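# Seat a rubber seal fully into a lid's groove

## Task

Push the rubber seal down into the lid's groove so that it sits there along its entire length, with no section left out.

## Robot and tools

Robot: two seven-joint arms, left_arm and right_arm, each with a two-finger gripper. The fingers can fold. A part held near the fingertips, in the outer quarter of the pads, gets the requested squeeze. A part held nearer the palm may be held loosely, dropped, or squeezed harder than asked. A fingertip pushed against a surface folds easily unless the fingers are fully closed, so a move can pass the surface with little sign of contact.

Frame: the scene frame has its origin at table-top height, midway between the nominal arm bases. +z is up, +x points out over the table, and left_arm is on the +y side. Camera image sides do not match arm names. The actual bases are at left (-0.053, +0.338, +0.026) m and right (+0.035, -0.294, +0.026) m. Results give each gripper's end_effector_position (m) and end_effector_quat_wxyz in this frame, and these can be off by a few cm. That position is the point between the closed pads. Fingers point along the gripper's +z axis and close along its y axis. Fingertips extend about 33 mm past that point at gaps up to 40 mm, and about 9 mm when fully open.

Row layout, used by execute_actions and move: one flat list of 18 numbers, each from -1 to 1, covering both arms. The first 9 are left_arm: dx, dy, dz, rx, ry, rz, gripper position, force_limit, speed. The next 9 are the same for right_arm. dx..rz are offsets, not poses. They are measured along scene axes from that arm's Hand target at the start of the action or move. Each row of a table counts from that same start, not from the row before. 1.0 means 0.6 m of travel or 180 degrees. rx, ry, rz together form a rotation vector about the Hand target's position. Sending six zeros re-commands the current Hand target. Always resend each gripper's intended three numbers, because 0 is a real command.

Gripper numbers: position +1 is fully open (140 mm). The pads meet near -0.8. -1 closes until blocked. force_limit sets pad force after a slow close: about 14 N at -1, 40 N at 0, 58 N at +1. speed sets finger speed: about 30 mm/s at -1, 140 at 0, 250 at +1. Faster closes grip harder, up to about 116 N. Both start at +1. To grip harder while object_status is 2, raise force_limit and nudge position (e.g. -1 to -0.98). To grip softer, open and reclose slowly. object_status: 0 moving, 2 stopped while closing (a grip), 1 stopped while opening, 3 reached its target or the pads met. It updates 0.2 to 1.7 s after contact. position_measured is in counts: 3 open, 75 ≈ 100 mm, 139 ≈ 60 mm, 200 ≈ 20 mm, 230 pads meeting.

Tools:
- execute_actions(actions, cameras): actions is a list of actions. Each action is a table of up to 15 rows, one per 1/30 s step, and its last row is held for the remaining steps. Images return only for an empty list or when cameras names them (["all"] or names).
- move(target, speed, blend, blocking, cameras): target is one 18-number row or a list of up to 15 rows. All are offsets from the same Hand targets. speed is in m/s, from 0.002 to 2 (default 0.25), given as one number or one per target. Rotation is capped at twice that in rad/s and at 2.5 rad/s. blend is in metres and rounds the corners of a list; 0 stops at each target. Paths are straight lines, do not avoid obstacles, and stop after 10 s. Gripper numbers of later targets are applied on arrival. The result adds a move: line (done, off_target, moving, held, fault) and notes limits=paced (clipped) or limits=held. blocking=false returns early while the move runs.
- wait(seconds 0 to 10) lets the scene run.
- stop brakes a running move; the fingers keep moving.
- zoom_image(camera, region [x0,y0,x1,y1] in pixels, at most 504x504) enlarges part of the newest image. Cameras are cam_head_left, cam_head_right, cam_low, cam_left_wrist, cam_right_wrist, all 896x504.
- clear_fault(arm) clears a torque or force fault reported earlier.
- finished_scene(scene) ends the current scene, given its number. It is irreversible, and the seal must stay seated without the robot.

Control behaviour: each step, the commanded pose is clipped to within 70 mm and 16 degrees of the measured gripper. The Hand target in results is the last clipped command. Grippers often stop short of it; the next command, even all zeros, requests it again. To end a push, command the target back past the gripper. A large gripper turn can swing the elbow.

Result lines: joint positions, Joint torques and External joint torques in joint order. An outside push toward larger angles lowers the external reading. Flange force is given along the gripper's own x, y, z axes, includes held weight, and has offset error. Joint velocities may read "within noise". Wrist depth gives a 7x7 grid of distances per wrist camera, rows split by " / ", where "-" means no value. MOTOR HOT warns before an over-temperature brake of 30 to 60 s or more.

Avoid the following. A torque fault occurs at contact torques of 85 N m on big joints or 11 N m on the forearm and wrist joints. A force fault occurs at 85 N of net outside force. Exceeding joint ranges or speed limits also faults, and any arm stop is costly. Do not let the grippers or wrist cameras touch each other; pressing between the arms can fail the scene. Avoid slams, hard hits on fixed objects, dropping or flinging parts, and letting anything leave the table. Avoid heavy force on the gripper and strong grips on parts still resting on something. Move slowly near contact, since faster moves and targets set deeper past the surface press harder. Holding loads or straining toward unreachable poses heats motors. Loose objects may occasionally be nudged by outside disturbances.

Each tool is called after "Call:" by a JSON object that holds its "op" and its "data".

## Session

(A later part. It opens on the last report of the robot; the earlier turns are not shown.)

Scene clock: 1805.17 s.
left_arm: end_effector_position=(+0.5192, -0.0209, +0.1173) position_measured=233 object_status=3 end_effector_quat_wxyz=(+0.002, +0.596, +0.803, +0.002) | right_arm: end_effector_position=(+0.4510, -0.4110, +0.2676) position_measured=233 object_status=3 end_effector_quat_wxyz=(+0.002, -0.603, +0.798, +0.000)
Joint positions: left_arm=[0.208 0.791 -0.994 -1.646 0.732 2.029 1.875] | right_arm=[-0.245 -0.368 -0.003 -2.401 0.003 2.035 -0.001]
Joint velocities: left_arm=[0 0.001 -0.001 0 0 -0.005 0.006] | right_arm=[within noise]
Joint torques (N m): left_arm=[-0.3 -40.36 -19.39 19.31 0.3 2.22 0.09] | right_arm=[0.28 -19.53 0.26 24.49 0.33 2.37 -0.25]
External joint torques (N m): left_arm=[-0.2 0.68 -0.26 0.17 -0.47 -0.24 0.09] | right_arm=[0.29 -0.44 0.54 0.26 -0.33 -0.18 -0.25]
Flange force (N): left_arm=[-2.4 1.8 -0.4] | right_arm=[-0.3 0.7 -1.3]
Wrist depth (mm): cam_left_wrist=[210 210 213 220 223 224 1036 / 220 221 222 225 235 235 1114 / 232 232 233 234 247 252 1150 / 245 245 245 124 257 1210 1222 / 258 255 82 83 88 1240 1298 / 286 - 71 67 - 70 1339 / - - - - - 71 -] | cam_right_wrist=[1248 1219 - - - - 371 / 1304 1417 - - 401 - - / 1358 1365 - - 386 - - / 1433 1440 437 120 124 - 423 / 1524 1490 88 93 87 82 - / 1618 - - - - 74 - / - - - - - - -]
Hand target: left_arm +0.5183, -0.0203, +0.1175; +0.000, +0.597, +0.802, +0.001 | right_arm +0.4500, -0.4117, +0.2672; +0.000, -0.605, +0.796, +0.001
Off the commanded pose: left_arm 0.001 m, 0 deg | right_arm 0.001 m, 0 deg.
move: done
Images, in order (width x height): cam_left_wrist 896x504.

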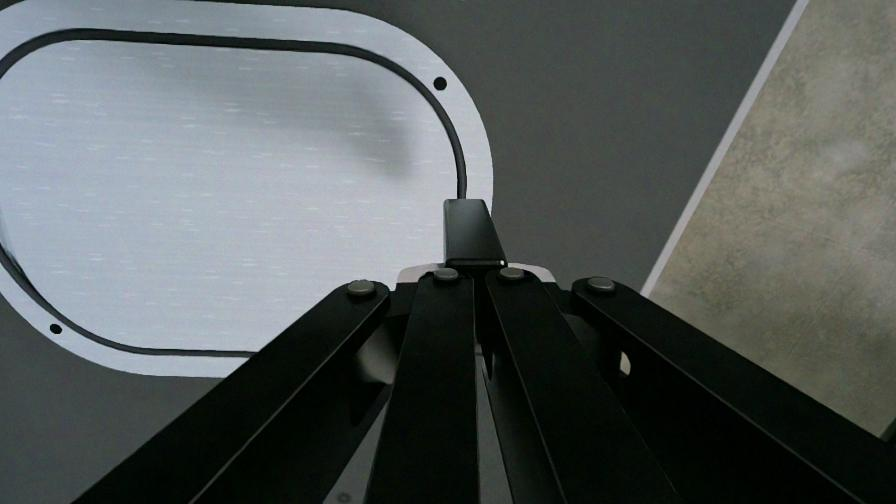

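Call:
{"op": "move", "data": {"target": [[-0.08,-0.01,0.17,0,0,0.15,-1,0,0,0,0,0,0,0,0,-1,0,0],[-0.247,-0.04,0.194,0,0,0.494,1,0,0.5,0,0,0,0,0,0,-1,0,0]], "speed": 0.3, "blend": [0.03,0], "cameras": ["cam_left_wrist"]}}

Call:
{"op": "zoom_image", "data": {"camera": "cam_left_wrist", "region": [200, 0, 600, 400]}}

Scene clock: 1815.80 s.
left_arm: end_effector_position=(+0.3694, -0.0446, +0.2339) position_measured=3 object_status=0 end_effector_quat_wxyz=(-0.001, -0.134, +0.991, +0.000) | right_arm: end_effector_position=(+0.4510, -0.4110, +0.2676) position_measured=233 object_status=3 end_effector_quat_wxyz=(+0.002, -0.603, +0.798, +0.000)
Joint positions: left_arm=[0.092 0.118 -0.871 -2.002 0.101 2.075 0.495] | right_arm=[-0.245 -0.368 -0.003 -2.401 0.003 2.035 -0.001]
Joint torques (N m): left_arm=[-0.72 -24.18 -2.89 24.5 1.14 2.57 -0.29] | right_arm=[0.29 -19.5 0.25 24.52 0.35 2.36 -0.24]
External joint torques (N m): left_arm=[-0.78 0.91 -0.08 0.27 0.49 0.03 -0.29] | right_arm=[0.23 -0.39 0.46 0.25 -0.33 -0.2 -0.24]
Flange force (N): left_arm=[-3.3 -8.1 2.0] | right_arm=[-0.2 0.6 -1.3]
Wrist depth (mm): cam_left_wrist=[327 329 324 324 333 334 336 / 344 344 338 336 345 351 353 / 361 362 352 354 368 369 371 / 377 133 375 372 388 137 387 / - 114 401 396 409 137 97 / - 1464 433 433 434 444 98 / - 1554 1564 1594 465 468 -] | cam_right_wrist=[1260 1267 388 - - - 373 / 1311 1298 - - - 385 - / 1365 1358 - - - - 408 / 1448 1448 - 120 - - 424 / 1542 1490 88 93 87 82 435 / 1589 - - - - 74 - / - - - - - - -]
Hand target: left_arm +0.3701, -0.0443, +0.2339; +0.000, -0.135, +0.991, +0.001 | right_arm +0.4500, -0.4117, +0.2672; +0.000, -0.605, +0.796, +0.001
Off the commanded pose: left_arm 0.001 m, 0 deg | right_arm 0.001 m, 0 deg.
move: done
Images, in order (width x height): cam_left_wrist 896x504.

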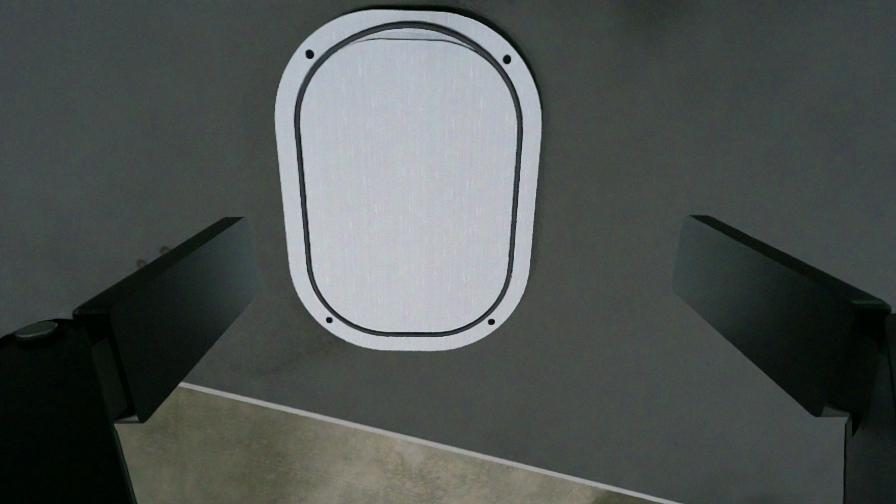

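Scaled by 1.260 from the camera's 896x504 image, which has a finer 1280x720 frame.

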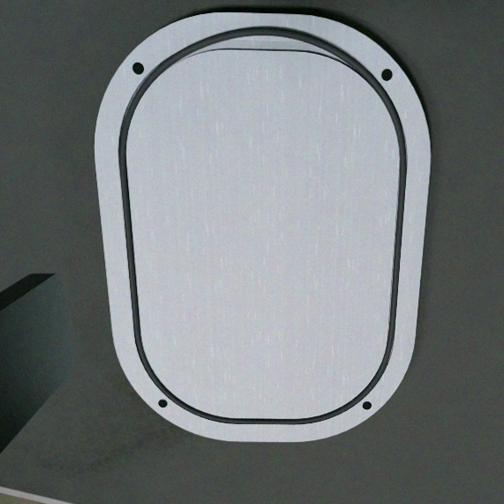

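Call:
{"op": "move", "data": {"target": [[-0.1178,-0.0892,-0.2,0,0,0.491,-0.324,0.2,0.3,0,0,0,0,0,0,-1,0,0],[-0.1178,-0.0892,-0.29,0,0,0.491,-0.324,0.2,0.3,0,0,0,0,0,0,-1,0,0]], "speed": 0.25, "cameras": ["cam_left_wrist"]}}

Call:
{"op": "zoom_image", "data": {"camera": "cam_left_wrist", "region": [360, 0, 560, 300]}}

Scene clock: 1845.53 s.
left_arm: end_effector_position=(+0.2975, -0.0963, +0.0588) position_measured=170 object_status=3 end_effector_quat_wxyz=(+0.001, +0.786, -0.618, -0.004) | right_arm: end_effector_position=(+0.4510, -0.4110, +0.2676) position_measured=233 object_status=3 end_effector_quat_wxyz=(+0.002, -0.603, +0.798, +0.000)
Joint positions: left_arm=[-0.457 0.344 -0.449 -2.181 0.232 2.473 -1.289] | right_arm=[-0.245 -0.368 -0.003 -2.401 0.003 2.035 -0.001]
Joint velocities: left_arm=[0 0.003 -0.001 0.001 0 0.001 -0.006] | right_arm=[within noise]
Joint torques (N m): left_arm=[-1.08 -36.05 -3.86 20.68 0.96 2.96 -0.37] | right_arm=[0.3 -19.53 0.25 24.49 0.33 2.37 -0.28]
External joint torques (N m): left_arm=[-1.04 0.25 0.63 0.51 0.44 0.33 -0.37] | right_arm=[0.28 -0.37 0.5 0.14 -0.34 -0.21 -0.28]
Flange force (N): left_arm=[4.4 0.1 3.5] | right_arm=[-0.2 0.8 -1.1]
Wrist depth (mm): cam_left_wrist=[158 159 159 162 172 174 175 / 166 167 168 169 182 183 184 / 176 177 177 178 191 194 195 / 186 187 184 187 162 204 206 / 196 84 93 200 94 88 217 / - 71 67 230 - 77 67 / - - - 246 - - 67] | cam_right_wrist=[1231 1291 - - - 372 360 / 1304 1273 - - 390 - - / 1380 1344 - - 408 - - / 1425 1448 - 120 - 432 - / 1533 1515 88 93 87 82 - / 1608 - - - - 74 - / - - - - - - -]
Hand target: left_arm +0.2994, -0.0978, +0.0599; +0.001, +0.788, -0.616, +0.000 | right_arm +0.4500, -0.4117, +0.2672; +0.000, -0.605, +0.796, +0.001
Off the commanded pose: left_arm 0.003 m, 0 deg | right_arm 0.001 m, 0 deg.
move: done
Images, in order (width x height): cam_left_wrist 896x504.

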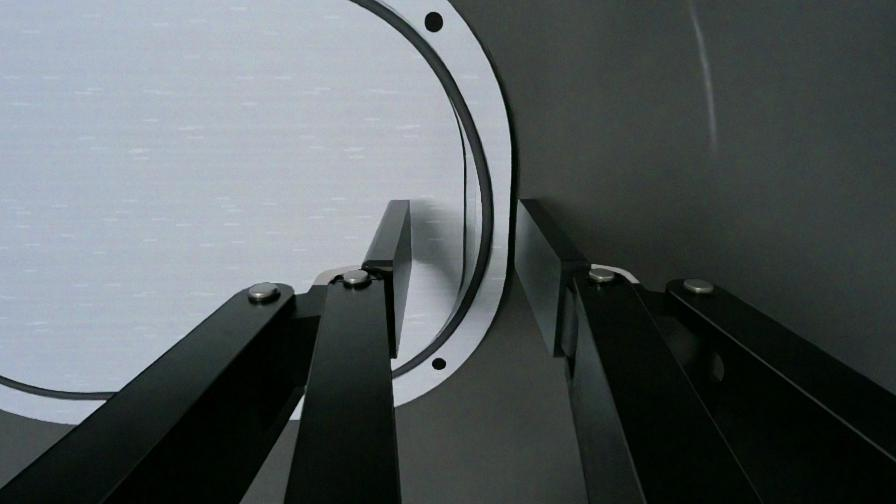

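Scaled by 1.680 from the camera's 896x504 image, which has a finer 1280x720 frame.

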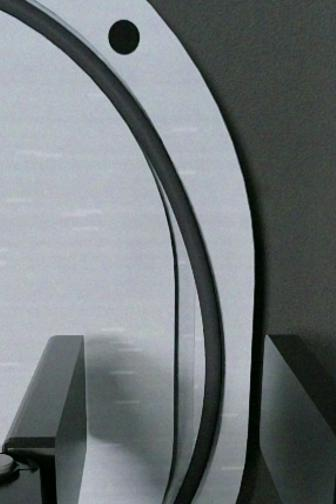

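Call:
{"op": "move", "data": {"target": [[-0.0078,0.0008,-0.0145,0,0,0.0,-0.443,0.2,0,0,0,0,0,0,0,-1,0,0],[-0.0078,0.0008,-0.0145,0,0,0.0,-0.73,0.2,-0.8,0,0,0,0,0,0,-1,0,0]], "speed": 0.05, "cameras": ["cam_left_wrist"]}}

Call:
{"op": "zoom_image", "data": {"camera": "cam_left_wrist", "region": [360, 0, 560, 300]}}

Scene clock: 1853.53 s.
left_arm: end_effector_position=(+0.2947, -0.0974, +0.0521) position_measured=221 object_status=0 end_effector_quat_wxyz=(+0.001, +0.787, -0.617, -0.001) | right_arm: end_effector_position=(+0.4510, -0.4110, +0.2676) position_measured=233 object_status=3 end_effector_quat_wxyz=(+0.002, -0.603, +0.798, +0.000)
Joint positions: left_arm=[-0.47 0.353 -0.439 -2.19 0.242 2.496 -1.303] | right_arm=[-0.245 -0.368 -0.003 -2.401 0.003 2.035 -0.001]
Joint torques (N m): left_arm=[-1.19 -35.91 -3.87 19.41 0.82 2.94 -0.35] | right_arm=[0.27 -19.49 0.24 24.48 0.34 2.36 -0.28]
External joint torques (N m): left_arm=[-1.23 0.65 0.56 -0.65 0.31 0.29 -0.35] | right_arm=[0.33 -0.17 0.57 0.05 -0.33 -0.22 -0.28]
Flange force (N): left_arm=[1.4 1.8 4.3] | right_arm=[-0.3 0.5 -0.8]
Wrist depth (mm): cam_left_wrist=[153 153 154 158 167 168 168 / 160 161 162 163 175 177 177 / 169 170 171 172 186 187 187 / 179 180 180 125 194 197 198 / 190 189 81 83 88 204 211 / 199 68 71 67 - 72 222 / - - - - - 69 -] | cam_right_wrist=[1243 383 - - - - - / 1304 1279 - - 395 390 - / 1365 1373 - - - 395 395 / 1465 1456 - 120 - - - / 1507 1515 88 93 87 82 - / 1533 - - - - 74 469 / - - - - - - -]
Hand target: left_arm +0.2947, -0.0973, +0.0512; +0.001, +0.788, -0.616, +0.000 | right_arm +0.4500, -0.4117, +0.2672; +0.000, -0.605, +0.796, +0.001
Off the commanded pose: left_arm 0.001 m, 0 deg | right_arm 0.001 m, 0 deg.
move: done
Images, in order (width x height): cam_left_wrist 896x504.

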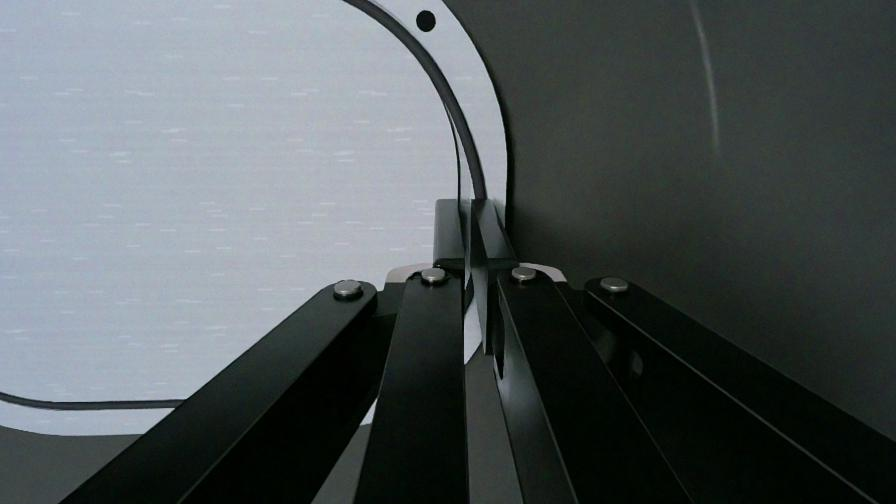

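Scaled by 1.680 from the camera's 896x504 image, which has a finer 1280x720 frame.

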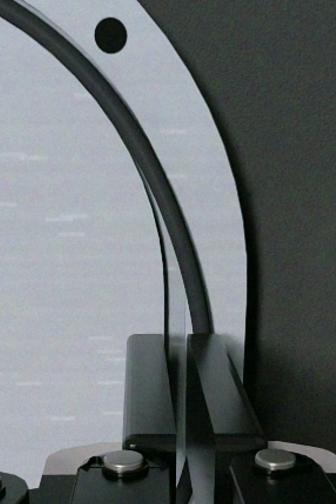

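Call:
{"op": "move", "data": {"target": [[0,0,0.005,0,0,0.0,-0.73,0.2,-0.8,0,0,0,0,0,0,-1,0,0],[0,0,0.005,0,0,0.0,-0.38,0.2,0,0,0,0,0,0,0,-1,0,0],[0,0,-0.0045,0,0,0.0,-0.38,0.2,0,0,0,0,0,0,0,-1,0,0],[0,0,-0.0045,0,0,0.0,-0.73,0.2,-0.8,0,0,0,0,0,0,-1,0,0]], "speed": 0.03, "cameras": ["cam_left_wrist"]}}

Call:
{"op": "zoom_image", "data": {"camera": "cam_left_wrist", "region": [360, 0, 560, 300]}}

Scene clock: 1861.53 s.
left_arm: end_effector_position=(+0.2946, -0.0974, +0.0495) position_measured=221 object_status=0 end_effector_quat_wxyz=(+0.001, +0.787, -0.617, -0.001) | right_arm: end_effector_position=(+0.4510, -0.4110, +0.2676) position_measured=233 object_status=3 end_effector_quat_wxyz=(+0.002, -0.603, +0.798, +0.000)
Joint positions: left_arm=[-0.475 0.358 -0.433 -2.191 0.244 2.502 -1.305] | right_arm=[-0.245 -0.368 -0.003 -2.401 0.003 2.035 -0.001]
Joint torques (N m): left_arm=[-0.82 -35.87 -3.81 19.42 0.81 2.95 -0.35] | right_arm=[0.26 -19.52 0.21 24.5 0.33 2.38 -0.26]
External joint torques (N m): left_arm=[-0.81 0.81 0.67 -0.49 0.3 0.3 -0.35] | right_arm=[0.28 -0.42 0.51 0.25 -0.34 -0.18 -0.26]
Flange force (N): left_arm=[1.7 1.1 4.5] | right_arm=[-0.3 0.7 -1.3]
Wrist depth (mm): cam_left_wrist=[151 151 152 155 164 164 166 / 158 159 159 161 173 174 175 / 166 167 168 169 183 184 185 / 176 177 178 125 191 194 195 / 187 186 81 83 88 201 208 / 197 68 71 67 - 72 219 / - - - - - 69 -] | cam_right_wrist=[1254 - - - - - - / 1311 1317 - 369 - 408 - / 1365 1358 - - - 409 - / 1440 1440 - 120 - - - / 1524 1481 88 93 87 82 - / 1628 - - - - 74 472 / - - - - - - -]
Hand target: left_arm +0.2947, -0.0973, +0.0485; +0.001, +0.788, -0.616, +0.000 | right_arm +0.4500, -0.4117, +0.2672; +0.000, -0.605, +0.796, +0.001
Off the commanded pose: left_arm 0.001 m, 0 deg | right_arm 0.001 m, 0 deg.
move: done
Images, in order (width x height): cam_left_wrist 896x504.

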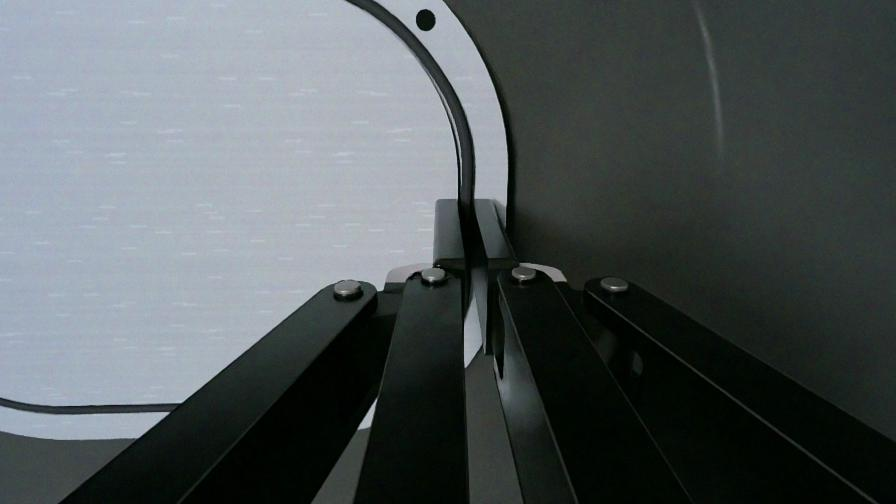

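Scaled by 1.680 from the camera's 896x504 image, which has a finer 1280x720 frame.

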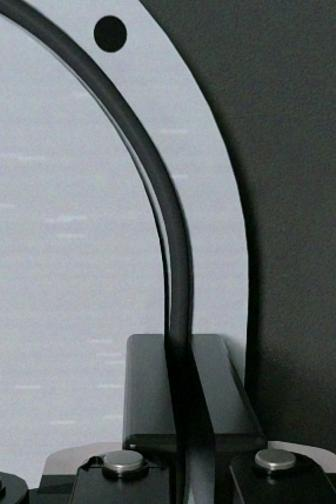

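Call:
{"op": "move", "data": {"target": [[0,0,0.003,0,0,0.0,-0.73,0.2,-0.8,0,0,0,0,0,0,-1,0,0],[0,0,0.003,0,0,0.0,-1,0.2,-0.8,0,0,0,0,0,0,-1,0,0],[-0.005,0.008,-0.016,0,0,0.0,-1,0.2,-0.8,0,0,0,0,0,0,-1,0,0]], "speed": 0.03, "cameras": ["cam_left_wrist"]}}

Call:
{"op": "zoom_image", "data": {"camera": "cam_left_wrist", "region": [360, 0, 560, 300]}}

Scene clock: 1870.10 s.
left_arm: end_effector_position=(+0.2932, -0.0954, +0.0470) position_measured=229 object_status=3 end_effector_quat_wxyz=(+0.000, +0.786, -0.618, +0.003) | right_arm: end_effector_position=(+0.4510, -0.4110, +0.2676) position_measured=233 object_status=3 end_effector_quat_wxyz=(+0.002, -0.603, +0.798, +0.000)
Joint positions: left_arm=[-0.479 0.353 -0.428 -2.208 0.251 2.521 -1.31] | right_arm=[-0.245 -0.368 -0.003 -2.401 0.003 2.035 -0.001]
Joint velocities: left_arm=[-0.001 -0.001 0.002 -0.003 0.001 0.002 -0.004] | right_arm=[within noise]
Joint torques (N m): left_arm=[0.28 -28.32 -1.68 17.32 1.43 4.21 -0.32] | right_arm=[0.29 -19.51 0.22 24.54 0.35 2.38 -0.26]
External joint torques (N m): left_arm=[0.26 8.27 2.67 -2.55 0.93 1.53 -0.32] | right_arm=[0.26 -0.25 0.45 0.2 -0.32 -0.19 -0.26]
Flange force (N): left_arm=[8.9 -4.2 25.6] | right_arm=[-0.2 0.3 -1.1]
Wrist depth (mm): cam_left_wrist=[150 150 150 152 162 162 163 / 157 157 158 158 170 171 172 / 165 166 166 166 180 180 181 / 175 175 176 125 188 191 191 / 185 185 83 83 88 198 204 / 195 - 71 67 - 70 215 / - - - - - 71 -] | cam_right_wrist=[1243 384 - - - - - / 1291 1279 - - 389 397 384 / 1365 1373 - - - 404 - / 1440 1425 - 120 - 438 430 / 1551 1490 88 93 87 83 - / 1599 - - - - 74 - / - - - - - - -]
Hand target: left_arm +0.2917, -0.0925, +0.0389; +0.001, +0.788, -0.616, +0.000 | right_arm +0.4500, -0.4117, +0.2672; +0.000, -0.605, +0.796, +0.001
Off the commanded pose: left_arm 0.009 m, 0 deg | right_arm 0.001 m, 0 deg.
move: off_target (left_arm)
Images, in order (width x height): cam_left_wrist 896x504.

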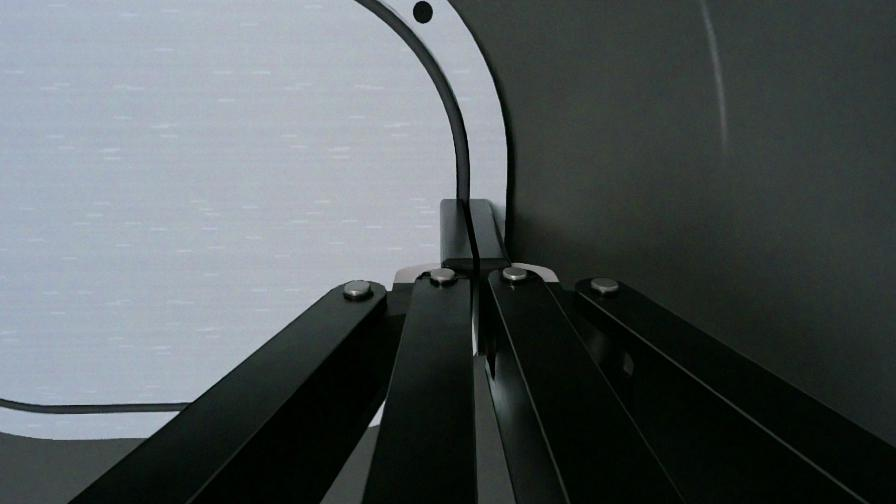

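Scaled by 1.680 from the camera's 896x504 image, which has a finer 1280x720 frame.

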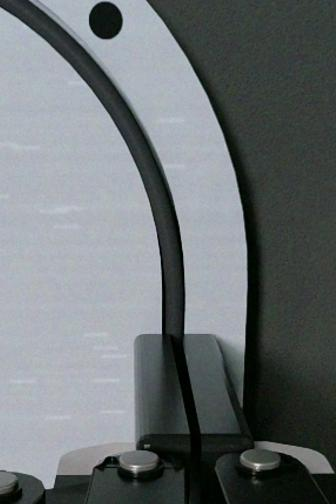

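Call:
{"op": "move", "data": {"target": [[0,0,-0.005,0,0,0.0,-1,0.2,-0.8,0,0,0,0,0,0,-1,0,0],[0.004,-0.0065,0.013,0,0,0.0,-1,0.2,-0.8,0,0,0,0,0,0,-1,0,0],[0.004,-0.0065,0.013,0,0,0.0,-0.62,0.2,-0.8,0,0,0,0,0,0,-1,0,0],[0.004,-0.0065,0.03,0,0,0.0,-0.443,0.2,-0.5,0,0,0,0,0,0,-1,0,0]], "speed": 0.03, "cameras": ["cam_left_wrist"]}}

Call:
{"op": "zoom_image", "data": {"camera": "cam_left_wrist", "region": [300, 0, 600, 450]}}

Scene clock: 1879.00 s.
left_arm: end_effector_position=(+0.2942, -0.0965, +0.0561) position_measured=185 object_status=3 end_effector_quat_wxyz=(+0.000, +0.788, -0.615, +0.001) | right_arm: end_effector_position=(+0.4510, -0.4110, +0.2676) position_measured=233 object_status=3 end_effector_quat_wxyz=(+0.002, -0.603, +0.798, +0.000)
Joint positions: left_arm=[-0.47 0.339 -0.44 -2.197 0.237 2.494 -1.305] | right_arm=[-0.245 -0.368 -0.003 -2.401 0.003 2.035 -0.001]
Joint torques (N m): left_arm=[-0.31 -36.06 -4.7 20.39 0.13 2.44 0.13] | right_arm=[0.3 -19.53 0.27 24.51 0.34 2.39 -0.28]
External joint torques (N m): left_arm=[-0.29 0.22 -0.38 0.26 -0.38 -0.23 0.13] | right_arm=[0.26 -0.26 0.49 0.12 -0.33 -0.19 -0.28]
Flange force (N): left_arm=[1.4 -0.4 -0.9] | right_arm=[-0.2 0.5 -0.9]
Wrist depth (mm): cam_left_wrist=[157 157 158 161 170 171 171 / 165 165 166 168 179 180 181 / 174 175 175 176 188 190 191 / 184 184 184 184 196 200 203 / 195 190 94 195 88 88 212 / - 68 76 223 - 72 67 / - - - 241 - 73 -] | cam_right_wrist=[1237 387 384 - - - - / 1304 1311 392 392 - - - / 1365 1365 - 408 - - - / 1561 1417 - 120 - - - / 1515 1490 88 93 87 87 - / 1599 - - - - 74 - / - - - - - - -]
Hand target: left_arm +0.2941, -0.0964, +0.0569; +0.001, +0.788, -0.616, +0.000 | right_arm +0.4500, -0.4117, +0.2672; +0.000, -0.605, +0.796, +0.001
Off the commanded pose: left_arm 0.001 m, 0 deg | right_arm 0.001 m, 0 deg.
move: done
Images, in order (width x height): cam_left_wrist 896x504.

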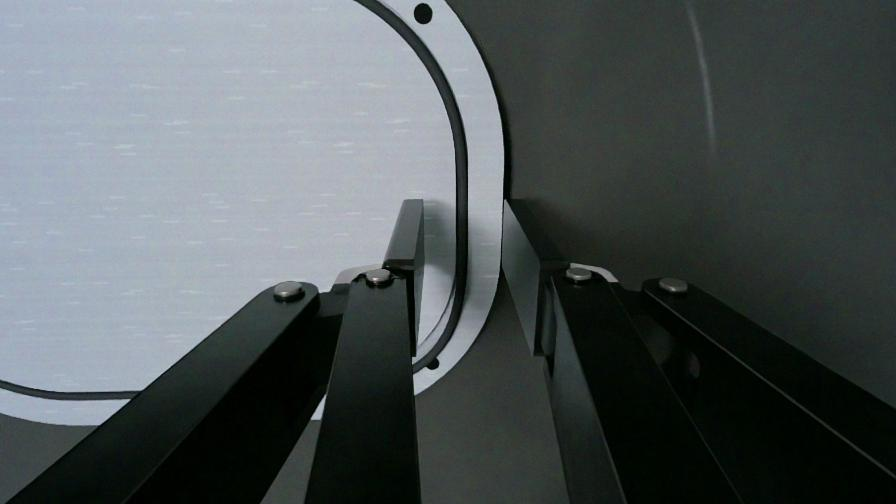

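Scaled by 1.120 from the camera's 896x504 image, which has a finer 1280x720 frame.

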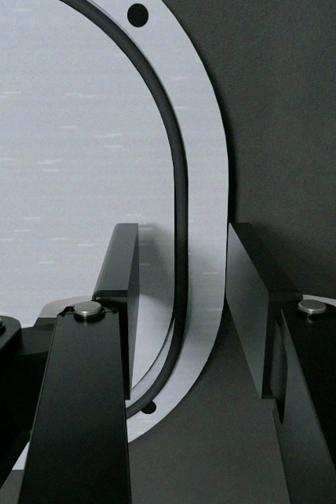

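Call:
{"op": "move", "data": {"target": [[0,0,0.012,0,0,0,-0.443,0.2,0,0,0,0,0,0,0,-1,0,0],[0.003,0.0975,0.012,0,0,-0.2456,-0.443,0.2,0,0,0,0,0,0,0,-1,0,0],[0.003,0.0975,0.0,0,0,-0.2456,-0.443,0.2,0,0,0,0,0,0,0,-1,0,0]], "speed": 0.12, "blend": [0.003,0.003,0], "cameras": ["cam_left_wrist"]}}

Call:
{"op": "zoom_image", "data": {"camera": "cam_left_wrist", "region": [360, 0, 560, 300]}}

Scene clock: 1900.90 s.
left_arm: end_effector_position=(+0.2961, -0.0376, +0.0575) position_measured=185 object_status=3 end_effector_quat_wxyz=(-0.001, -0.502, +0.865, +0.001) | right_arm: end_effector_position=(+0.4510, -0.4110, +0.2676) position_measured=233 object_status=3 end_effector_quat_wxyz=(+0.002, -0.603, +0.798, +0.000)
Joint positions: left_arm=[-0.089 0.28 -0.73 -2.343 0.325 2.526 -0.532] | right_arm=[-0.245 -0.368 -0.003 -2.401 0.003 2.035 -0.001]
Joint velocities: left_arm=[0.001 -0.001 -0.001 0 0.001 0.001 0.008] | right_arm=[within noise]
Joint torques (N m): left_arm=[-0.25 -27.55 -5.79 18.81 0.94 2.92 0.02] | right_arm=[0.28 -19.5 0.27 24.5 0.35 2.37 -0.26]
External joint torques (N m): left_arm=[-0.4 0.91 -0.43 -0.51 0.5 0.29 0.02] | right_arm=[0.23 -0.26 0.5 0.11 -0.33 -0.21 -0.26]
Flange force (N): left_arm=[1.3 -0.9 4.3] | right_arm=[-0.2 0.6 -1.0]
Wrist depth (mm): cam_left_wrist=[159 158 160 169 172 173 175 / 165 166 168 172 181 183 184 / 174 175 176 178 191 192 194 / 184 185 185 184 198 204 205 / 195 191 94 197 88 88 217 / - 68 76 224 - 72 67 / - - - 243 - 73 -] | cam_right_wrist=[1254 1317 - - - 374 - / 1291 1317 386 383 - - - / 1380 1380 - 409 - - - / 1448 1425 - 120 - - - / 1524 1507 88 93 87 82 - / 1628 - - - - 74 467 / - - - - - - -]
Hand target: left_arm +0.2959, -0.0379, +0.0569; -0.001, -0.498, +0.867, +0.000 | right_arm +0.4500, -0.4117, +0.2672; +0.000, -0.605, +0.796, +0.001
Off the commanded pose: left_arm 0.001 m, 1 deg | right_arm 0.001 m, 0 deg.
move: done
Images, in order (width x height): cam_left_wrist 896x504.

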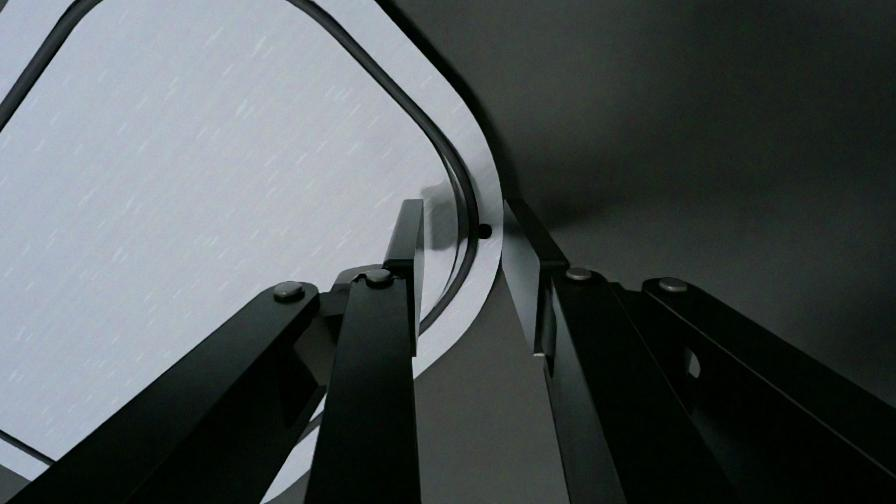

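Scaled by 1.680 from the camera's 896x504 image, which has a finer 1280x720 frame.

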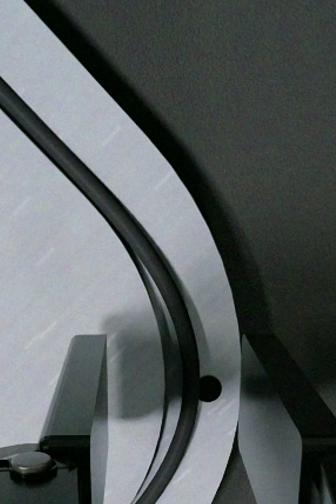

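Call:
{"op": "move", "data": {"target": [[0,0,-0.0145,0,0,0,-0.443,0.2,0,0,0,0,0,0,0,-1,0,0],[0,0,-0.0145,0,0,0,-0.73,0.2,-0.8,0,0,0,0,0,0,-1,0,0]], "speed": 0.05, "cameras": ["cam_left_wrist"]}}

Call:
{"op": "zoom_image", "data": {"camera": "cam_left_wrist", "region": [360, 0, 560, 300]}}

Scene clock: 1907.97 s.
left_arm: end_effector_position=(+0.2957, -0.0376, +0.0487) position_measured=221 object_status=0 end_effector_quat_wxyz=(-0.001, -0.497, +0.868, +0.002) | right_arm: end_effector_position=(+0.4510, -0.4110, +0.2676) position_measured=233 object_status=3 end_effector_quat_wxyz=(+0.002, -0.603, +0.798, +0.000)
Joint positions: left_arm=[-0.105 0.302 -0.71 -2.343 0.349 2.543 -0.538] | right_arm=[-0.245 -0.368 -0.003 -2.401 0.003 2.035 -0.001]
Joint torques (N m): left_arm=[-1.03 -28.69 -5.17 18.79 0.71 2.94 -0.34] | right_arm=[0.29 -19.51 0.24 24.5 0.35 2.37 -0.27]
External joint torques (N m): left_arm=[-1.09 0.42 0.57 -0.06 0.27 0.34 -0.34] | right_arm=[0.29 -0.42 0.51 0.22 -0.32 -0.2 -0.27]
Flange force (N): left_arm=[3.2 -2.8 6.2] | right_arm=[-0.3 0.8 -1.3]
Wrist depth (mm): cam_left_wrist=[151 150 151 163 164 165 167 / 157 158 159 164 173 174 176 / 165 166 168 169 182 184 185 / 175 176 177 125 191 193 196 / 185 184 81 83 88 200 208 / 194 68 71 67 - 72 219 / - - - - - 69 -] | cam_right_wrist=[1254 386 378 - - - - / 1304 1331 - - - - - / 1358 1358 - 412 - - - / 1456 1440 - 120 - 438 426 / 1533 1490 88 93 87 87 454 / 1618 - - - - 74 - / - - - - - - -]
Hand target: left_arm +0.2959, -0.0379, +0.0482; -0.001, -0.498, +0.867, +0.000 | right_arm +0.4500, -0.4117, +0.2672; +0.000, -0.605, +0.796, +0.001
Off the commanded pose: left_arm 0.001 m, 0 deg | right_arm 0.001 m, 0 deg.
move: done
Images, in order (width x height): cam_left_wrist 896x504.

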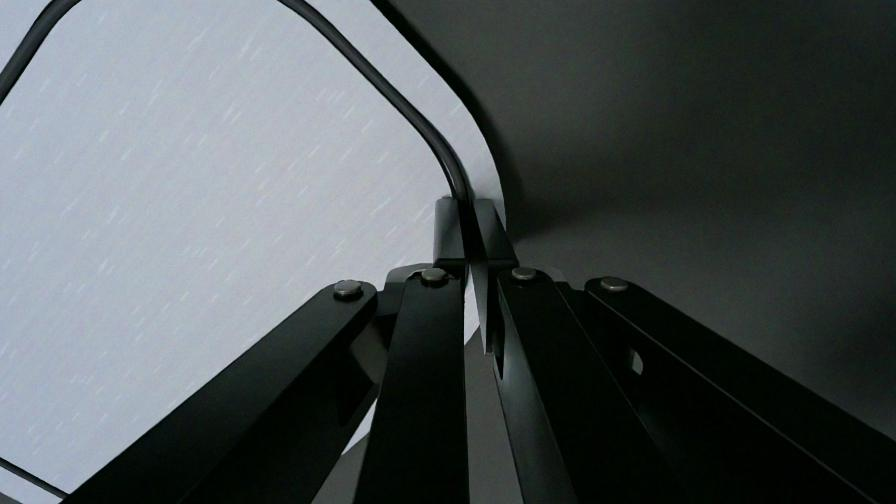

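Scaled by 1.680 from the camera's 896x504 image, which has a finer 1280x720 frame.

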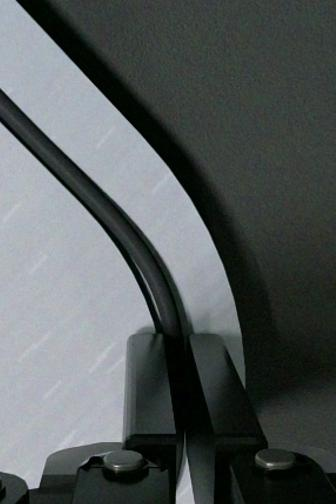

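Call:
{"op": "move", "data": {"target": [[0,0,0.003,0,0,0.0,-0.73,0.2,-0.8,0,0,0,0,0,0,-1,0,0],[0,0,0.003,0,0,0.0,-1,0.2,-0.8,0,0,0,0,0,0,-1,0,0],[-0.005,0.008,-0.0175,0,0,0.0,-1,0.2,-0.8,0,0,0,0,0,0,-1,0,0]], "speed": 0.03, "cameras": ["cam_left_wrist"]}}

Call:
{"op": "zoom_image", "data": {"camera": "cam_left_wrist", "region": [360, 0, 560, 300]}}

Scene clock: 1917.40 s.
left_arm: end_effector_position=(+0.2956, -0.0370, +0.0469) position_measured=228 object_status=2 end_effector_quat_wxyz=(+0.005, -0.494, +0.869, -0.002) | right_arm: end_effector_position=(+0.4510, -0.4110, +0.2676) position_measured=233 object_status=3 end_effector_quat_wxyz=(+0.002, -0.603, +0.798, +0.000)
Joint positions: left_arm=[-0.117 0.297 -0.699 -2.355 0.365 2.562 -0.548] | right_arm=[-0.245 -0.368 -0.003 -2.401 0.003 2.035 -0.001]
Joint velocities: left_arm=[-0.001 -0.001 0.002 -0.001 0 0.001 -0.005] | right_arm=[within noise]
Joint torques (N m): left_arm=[0.06 -18.95 -0.37 14.38 1.73 4.5 -0.25] | right_arm=[0.3 -19.49 0.22 24.49 0.35 2.37 -0.25]
External joint torques (N m): left_arm=[0.09 10.16 5.26 -4.45 1.31 1.86 -0.24] | right_arm=[0.22 -0.31 0.41 0.19 -0.32 -0.19 -0.25]
Flange force (N): left_arm=[4.4 -15.2 45.5] | right_arm=[-0.1 0.5 -1.1]
Wrist depth (mm): cam_left_wrist=[150 150 150 160 162 162 163 / 156 157 158 162 170 171 172 / 165 166 167 167 179 180 181 / 175 175 176 119 188 191 192 / 185 186 84 83 88 198 204 / 195 - 71 67 - 70 215 / - - - - - 71 -] | cam_right_wrist=[1237 1351 - - - - 345 / 1291 1291 - - - - - / 1358 1380 422 - 412 - - / 1440 1402 - 120 - - 428 / 1551 1481 88 93 87 82 - / 1608 - - - - 74 - / - - - - - - -]
Hand target: left_arm +0.2929, -0.0331, +0.0377; -0.001, -0.498, +0.867, +0.000 | right_arm +0.4500, -0.4117, +0.2672; +0.000, -0.605, +0.796, +0.001
Off the commanded pose: left_arm 0.010 m, 1 deg | right_arm 0.001 m, 0 deg.
move: off_target (left_arm)
Images, in order (width x height): cam_left_wrist 896x504.

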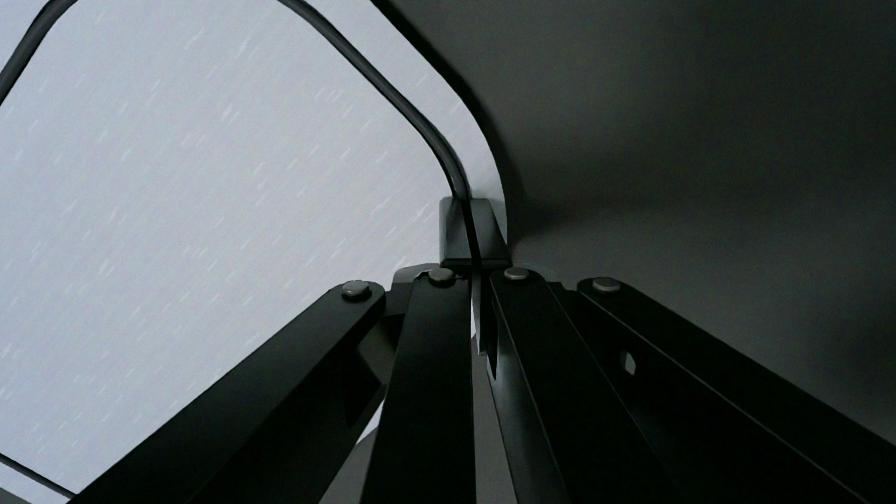

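Scaled by 1.680 from the camera's 896x504 image, which has a finer 1280x720 frame.

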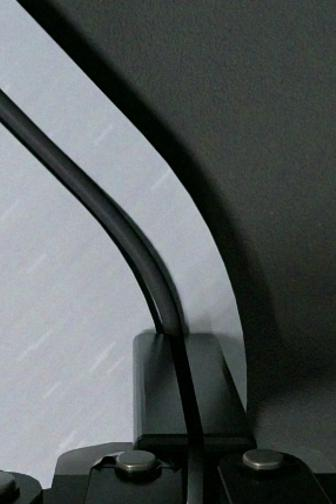

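Call:
{"op": "move", "data": {"target": [[0.004,-0.0065,0.014,0,0,0.0,-1,0.2,-0.8,0,0,0,0,0,0,-1,0,0],[0.004,-0.0065,0.014,0,0,0.0,-0.62,0.2,-0.8,0,0,0,0,0,0,-1,0,0],[0.004,-0.0065,0.032,0,0,0.0,-0.443,0.2,-0.5,0,0,0,0,0,0,-1,0,0]], "speed": 0.03, "cameras": ["cam_left_wrist"]}}

Call:
{"op": "zoom_image", "data": {"camera": "cam_left_wrist", "region": [300, 0, 600, 450]}}

Scene clock: 1925.33 s.
left_arm: end_effector_position=(+0.2957, -0.0376, +0.0566) position_measured=185 object_status=3 end_effector_quat_wxyz=(+0.000, -0.499, +0.867, -0.001) | right_arm: end_effector_position=(+0.4510, -0.4110, +0.2676) position_measured=233 object_status=3 end_effector_quat_wxyz=(+0.002, -0.603, +0.798, +0.000)
Joint positions: left_arm=[-0.088 0.279 -0.73 -2.349 0.328 2.536 -0.528] | right_arm=[-0.245 -0.368 -0.003 -2.401 0.003 2.035 -0.001]
Joint torques (N m): left_arm=[0.13 -28.27 -6.02 19.17 0.11 2.43 0.11] | right_arm=[0.26 -19.44 0.23 24.51 0.35 2.37 -0.26]
External joint torques (N m): left_arm=[0.07 0.09 -0.6 -0.04 -0.33 -0.2 0.11] | right_arm=[0.23 -0.28 0.46 0.2 -0.32 -0.19 -0.26]
Flange force (N): left_arm=[-0.5 1.1 -2.8] | right_arm=[-0.2 0.4 -1.1]
Wrist depth (mm): cam_left_wrist=[159 158 159 169 171 172 173 / 164 166 167 171 180 181 182 / 174 175 176 177 189 191 192 / 183 184 184 182 196 202 203 / 194 190 94 195 88 88 214 / - 68 76 223 - 72 67 / - - - 241 - 73 -] | cam_right_wrist=[1237 1208 - - 371 - - / 1291 1311 406 387 383 - - / 1380 1373 - 410 - - - / 1433 1433 - 120 - - - / 1515 1515 88 93 87 82 - / 1649 - - - - 74 - / - - - - - - -]
Hand target: left_arm +0.2953, -0.0370, +0.0569; -0.001, -0.498, +0.867, +0.000 | right_arm +0.4500, -0.4117, +0.2672; +0.000, -0.605, +0.796, +0.001
Off the commanded pose: left_arm 0.001 m, 0 deg | right_arm 0.001 m, 0 deg.
move: done
Images, in order (width x height): cam_left_wrist 896x504.

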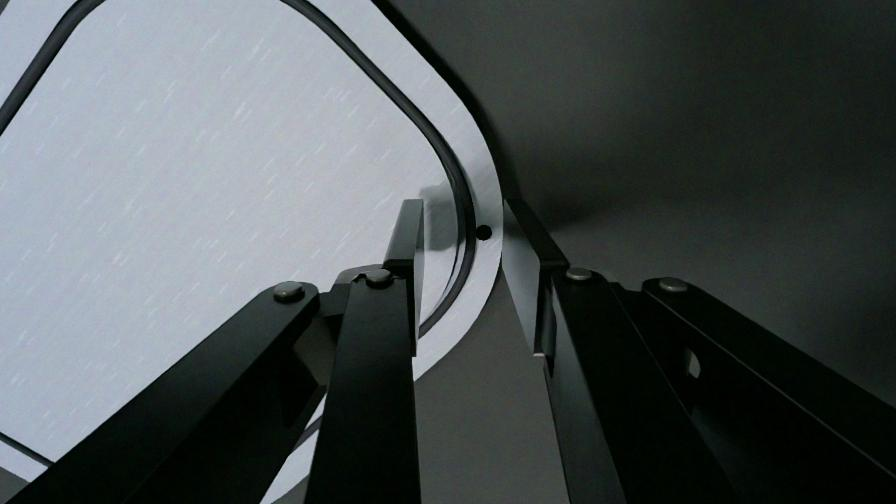

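Scaled by 1.120 from the camera's 896x504 image, which has a finer 1280x720 frame.

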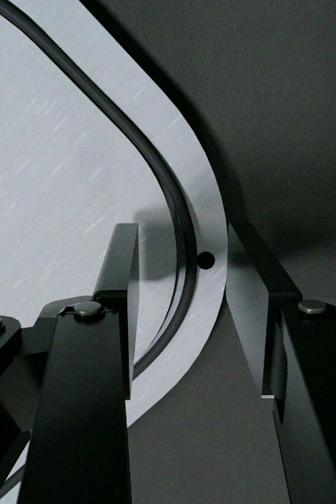

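Call:
{"op": "move", "data": {"target": [[0,0,0.03,0,0,0,-1,0,0,0,0,0,0,0,0,-1,0,0],[-0.0145,-0.0377,0.02,0,0,-0.361,-1,0,0,0,0,0,0,0,0,-1,0,0],[-0.0145,-0.0377,0.0,0,0,-0.361,-1,0,0,0,0,0,0,0,0,-1,0,0]], "speed": 0.1, "cameras": ["cam_left_wrist"]}}

Scene clock: 1957.83 s.
left_arm: end_effector_position=(+0.2851, -0.0582, +0.0565) position_measured=233 object_status=3 end_effector_quat_wxyz=(-0.002, +0.047, +0.999, +0.002) | right_arm: end_effector_position=(+0.4510, -0.4110, +0.2676) position_measured=233 object_status=3 end_effector_quat_wxyz=(+0.002, -0.603, +0.798, +0.000)
Joint positions: left_arm=[0.177 0.464 -1.041 -2.286 0.628 2.423 0.366] | right_arm=[-0.245 -0.368 -0.003 -2.401 0.003 2.035 -0.001]
Joint velocities: left_arm=[-0.002 0 0.002 0 0 0.003 -0.003] | right_arm=[within noise]
Joint torques (N m): left_arm=[-1.16 -24.7 -11.31 18.52 1 2.76 -0.31] | right_arm=[0.3 -19.52 0.24 24.51 0.34 2.38 -0.25]
External joint torques (N m): left_arm=[-1.14 0.29 0.58 0.27 0.51 0.23 -0.31] | right_arm=[0.34 -0.33 0.56 0.17 -0.33 -0.2 -0.25]
Flange force (N): left_arm=[-2.9 -6.6 7.8] | right_arm=[-0.4 0.6 -1.1]
Wrist depth (mm): cam_left_wrist=[167 168 169 171 172 172 174 / 176 176 177 179 180 182 183 / 184 185 186 185 189 191 192 / 194 195 186 125 189 201 203 / 205 203 82 83 88 208 214 / 216 - 71 67 - 70 226 / - - - - - 71 -] | cam_right_wrist=[1243 1203 - 375 - - - / 1304 1311 - - - 389 - / 1373 1387 412 - - - - / 1433 1440 - 120 - - - / 1524 1498 88 93 87 82 - / 1579 - - - - 74 - / - - - - - - -]
Hand target: left_arm +0.2866, -0.0597, +0.0569; +0.000, +0.046, +0.999, +0.001 | right_arm +0.4500, -0.4117, +0.2672; +0.000, -0.605, +0.796, +0.001
Off the commanded pose: left_arm 0.002 m, 0 deg | right_arm 0.001 m, 0 deg.
move: done
Images, in order (width x height): cam_left_wrist 896x504.

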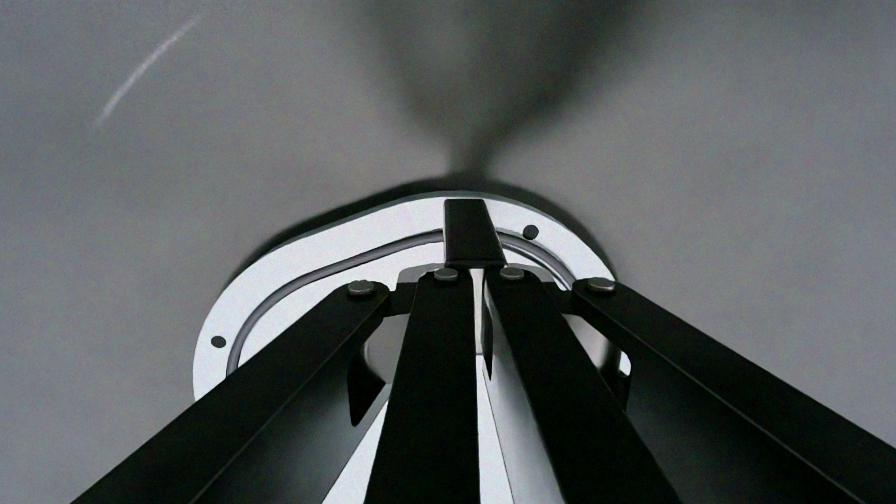

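Call:
{"op": "move", "data": {"target": [[-0.002,0.003,-0.0307,0,0,0,-1,0,0,0,0,0,0,0,0,-1,0,0]], "speed": 0.05}}

Scene clock: 1964.20 s.
left_arm: end_effector_position=(+0.2896, -0.0608, +0.0479) position_measured=233 object_status=3 end_effector_quat_wxyz=(+0.008, +0.049, +0.999, +0.002) | right_arm: end_effector_position=(+0.4510, -0.4110, +0.2676) position_measured=233 object_status=3 end_effector_quat_wxyz=(+0.002, -0.603, +0.798, +0.000)
Joint positions: left_arm=[0.132 0.473 -0.992 -2.281 0.665 2.45 0.341] | right_arm=[-0.245 -0.368 -0.003 -2.401 0.003 2.035 -0.001]
Joint velocities: left_arm=[0 0 0.002 0 0 0.002 -0.008] | right_arm=[within noise]
Joint torques (N m): left_arm=[-1.62 -16.03 -4.15 12.4 1.84 4.05 -0.31] | right_arm=[0.33 -19.53 0.26 24.5 0.35 2.38 -0.28]
External joint torques (N m): left_arm=[-1.58 10.28 7.67 -5.59 1.37 1.49 -0.31] | right_arm=[0.28 -0.44 0.48 0.22 -0.32 -0.18 -0.28]
Flange force (N): left_arm=[-12.3 -17.6 54.5] | right_arm=[-0.2 0.8 -1.3]
Wrist depth (mm): cam_left_wrist=[158 159 161 161 162 163 165 / 166 167 169 169 171 172 173 / 175 177 177 175 179 182 183 / 185 184 176 125 179 192 194 / 196 195 82 83 88 200 206 / 206 - 71 67 - 70 218 / - - - - - 71 -] | cam_right_wrist=[1214 1254 - 383 - - 376 / 1298 1291 - - - - - / 1358 1358 - 412 - - - / 1417 1433 442 120 - 447 - / 1551 1507 88 93 87 87 - / 1639 - - - - 74 - / - - - - - - -]
Hand target: left_arm +0.2854, -0.0579, +0.0385; +0.000, +0.046, +0.999, +0.001 | right_arm +0.4500, -0.4117, +0.2672; +0.000, -0.605, +0.796, +0.001
Off the commanded pose: left_arm 0.011 m, 1 deg | right_arm 0.001 m, 0 deg.
move: off_target (left_arm)

Call:
{"op": "move", "data": {"target": [[0.002,-0.003,0.015,0,0,0,-1,0,0,0,0,0,0,0,0,-1,0,0],[0.002,-0.003,0.026,0,0,0,-1,0,0,0,0,0,0,0,0,-1,0,0],[0.004,0.0097,0.026,0,0,-0.044,-1,0,0,0,0,0,0,0,0,-1,0,0],[-0.002,0.0147,0.0067,0,0,-0.044,-1,0,0,0,0,0,0,0,0,-1,0,0],[0.004,0.0097,0.026,0,0,-0.044,-1,0,0,0,0,0,0,0,0,-1,0,0],[0.0078,0.0218,0.026,0,0,-0.089,-1,0,0,0,0,0,0,0,0,-1,0,0],[0.0018,0.0268,0.0067,0,0,-0.089,-1,0,0,0,0,0,0,0,0,-1,0,0],[0.0078,0.0218,0.026,0,0,-0.089,-1,0,0,0,0,0,0,0,0,-1,0,0]], "speed": 0.06, "blend": [0.003,0.003,0.003,0,0.003,0.003,0,0], "cameras": ["cam_left_wrist"]}}

Call:
{"op": "zoom_image", "data": {"camera": "cam_left_wrist", "region": [400, 150, 650, 350]}}

Scene clock: 1982.60 s.
left_arm: end_effector_position=(+0.2903, -0.0452, +0.0539) position_measured=233 object_status=3 end_effector_quat_wxyz=(+0.002, +0.183, +0.983, +0.000) | right_arm: end_effector_position=(+0.4510, -0.4110, +0.2676) position_measured=233 object_status=3 end_effector_quat_wxyz=(+0.002, -0.603, +0.798, +0.000)
Joint positions: left_arm=[0.29 0.517 -1.124 -2.307 0.733 2.408 0.592] | right_arm=[-0.245 -0.368 -0.003 -2.401 0.003 2.035 -0.001]
Joint velocities: left_arm=[0.001 0 0.001 -0.001 0 -0.004 0.006] | right_arm=[within noise]
Joint torques (N m): left_arm=[-0.29 -22.48 -13.98 17.89 0.02 2.3 0.08] | right_arm=[0.28 -19.51 0.23 24.5 0.35 2.38 -0.29]
External joint torques (N m): left_arm=[-0.25 0.81 -0.34 0.44 -0.48 -0.23 0.08] | right_arm=[0.25 -0.36 0.48 0.19 -0.32 -0.19 -0.29]
Flange force (N): left_arm=[-2.9 -1.8 -0.7] | right_arm=[-0.1 0.6 -1.2]
Wrist depth (mm): cam_left_wrist=[165 166 167 167 168 169 170 / 173 174 175 175 176 177 179 / 182 182 184 181 186 188 188 / 192 193 186 125 184 198 199 / 203 204 82 83 88 205 211 / 215 - 71 67 - 70 221 / - - - - - 70 -] | cam_right_wrist=[1225 1291 365 369 378 - - / 1291 1254 - 397 404 - - / 1365 1358 - - - - 415 / 1440 1417 444 120 - - - / 1551 1498 88 93 87 82 - / 1608 - - - - 74 454 / - - - - - - -]
Hand target: left_arm +0.2901, -0.0448, +0.0541; +0.000, +0.185, +0.983, +0.001 | right_arm +0.4500, -0.4117, +0.2672; +0.000, -0.605, +0.796, +0.001
Off the commanded pose: left_arm 0.001 m, 0 deg | right_arm 0.001 m, 0 deg.
move: done
Images, in order (width x height): cam_left_wrist 896x504.

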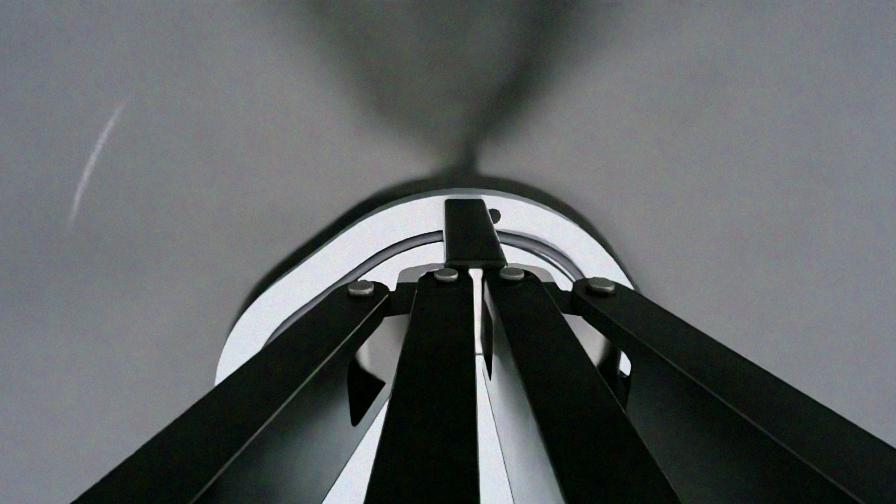

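Scaled by 2.016 from the camera's 896x504 image, which has a finer 1280x720 frame.

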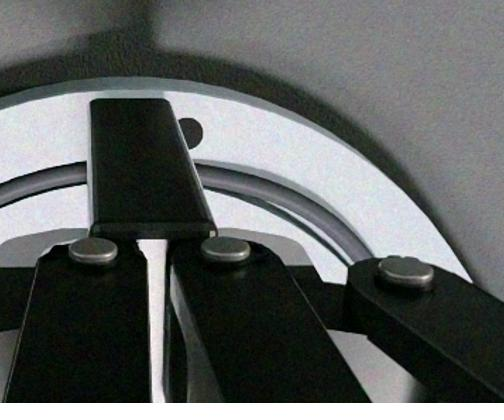

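Call:
{"op": "move", "data": {"target": [[0.0053,0.0115,0.004,0,0,-0.044,-1,0,0,0,0,0,0,0,0,-1,0,0],[-0.0007,0.0165,-0.0193,0,0,-0.044,-1,0,0,0,0,0,0,0,0,-1,0,0],[0.0053,0.0115,0.004,0,0,-0.044,-1,0,0,0,0,0,0,0,0,-1,0,0],[0.0123,0.0223,0.004,0,0,-0.089,-1,0,0,0,0,0,0,0,0,-1,0,0],[0.0063,0.0273,-0.0193,0,0,-0.089,-1,0,0,0,0,0,0,0,0,-1,0,0],[0.0123,0.0223,0.004,0,0,-0.089,-1,0,0,0,0,0,0,0,0,-1,0,0],[0.0208,0.032,0.004,0,0,-0.133,-1,0,0,0,0,0,0,0,0,-1,0,0],[0.0148,0.037,-0.0193,0,0,-0.133,-1,0,0,0,0,0,0,0,0,-1,0,0],[0.0208,0.032,0.006,0,0,-0.133,-1,0,0,0,0,0,0,0,0,-1,0,0]], "speed": 0.06, "blend": [0.003,0,0.003,0.003,0,0.003,0.003,0,0], "cameras": ["cam_left_wrist"]}}

Call:
{"op": "zoom_image", "data": {"camera": "cam_left_wrist", "region": [400, 150, 650, 350]}}

Scene clock: 1998.37 s.
left_arm: end_effector_position=(+0.3027, -0.0261, +0.0573) position_measured=233 object_status=3 end_effector_quat_wxyz=(+0.002, +0.383, +0.924, +0.001) | right_arm: end_effector_position=(+0.4510, -0.4110, +0.2676) position_measured=233 object_status=3 end_effector_quat_wxyz=(+0.002, -0.603, +0.798, +0.000)
Joint positions: left_arm=[0.446 0.623 -1.244 -2.31 0.868 2.327 0.967] | right_arm=[-0.245 -0.368 -0.003 -2.401 0.003 2.035 -0.001]
Joint velocities: left_arm=[0.001 0 0 0 0 -0.004 0.008] | right_arm=[within noise]
Joint torques (N m): left_arm=[-0.26 -21.13 -17.07 16.7 0.06 2.22 0.04] | right_arm=[0.29 -19.54 0.22 24.53 0.33 2.38 -0.29]
External joint torques (N m): left_arm=[-0.16 0.72 -0.17 0.45 -0.51 -0.27 0.04] | right_arm=[0.32 -0.38 0.52 0.2 -0.33 -0.2 -0.29]
Flange force (N): left_arm=[-3.2 -0.2 -0.9] | right_arm=[-0.2 0.7 -1.2]
Wrist depth (mm): cam_left_wrist=[170 169 170 170 170 172 172 / 177 177 177 178 179 180 181 / 185 186 187 184 187 190 191 / 196 196 193 125 185 198 202 / 207 207 82 83 88 196 211 / 219 - 71 67 - 70 221 / - - - - - 71 -] | cam_right_wrist=[1248 1260 - 369 - - - / 1317 1338 - - - 398 - / 1358 1358 - 405 413 - - / 1440 1433 - 120 122 429 - / 1542 1498 88 93 87 82 - / 1618 - - - - 74 - / - - - - - - -]
Hand target: left_arm +0.3026, -0.0256, +0.0577; +0.000, +0.384, +0.923, +0.001 | right_arm +0.4500, -0.4117, +0.2672; +0.000, -0.605, +0.796, +0.001
Off the commanded pose: left_arm 0.001 m, 0 deg | right_arm 0.001 m, 0 deg.
move: done
Images, in order (width x height): cam_left_wrist 896x504.

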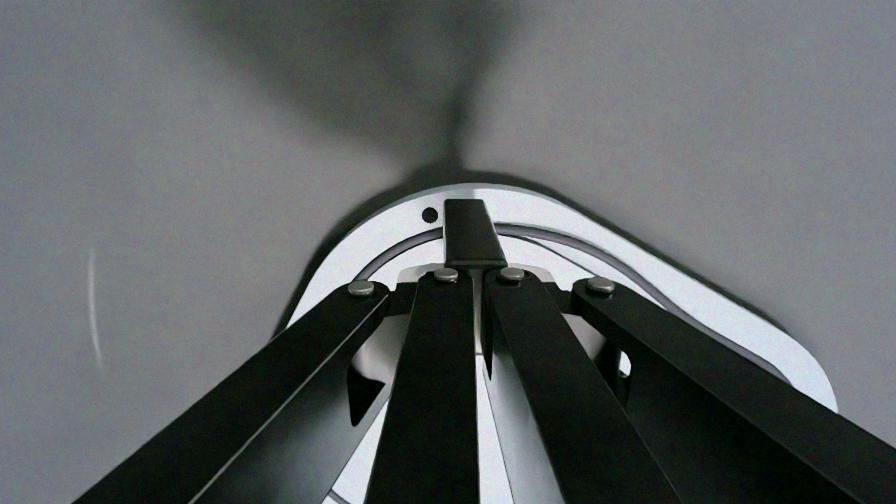

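Scaled by 2.016 from the camera's 896x504 image, which has a finer 1280x720 frame.

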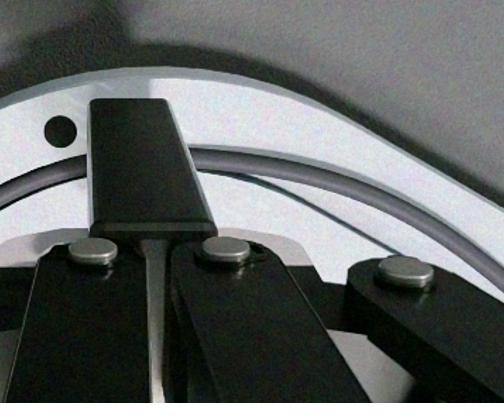

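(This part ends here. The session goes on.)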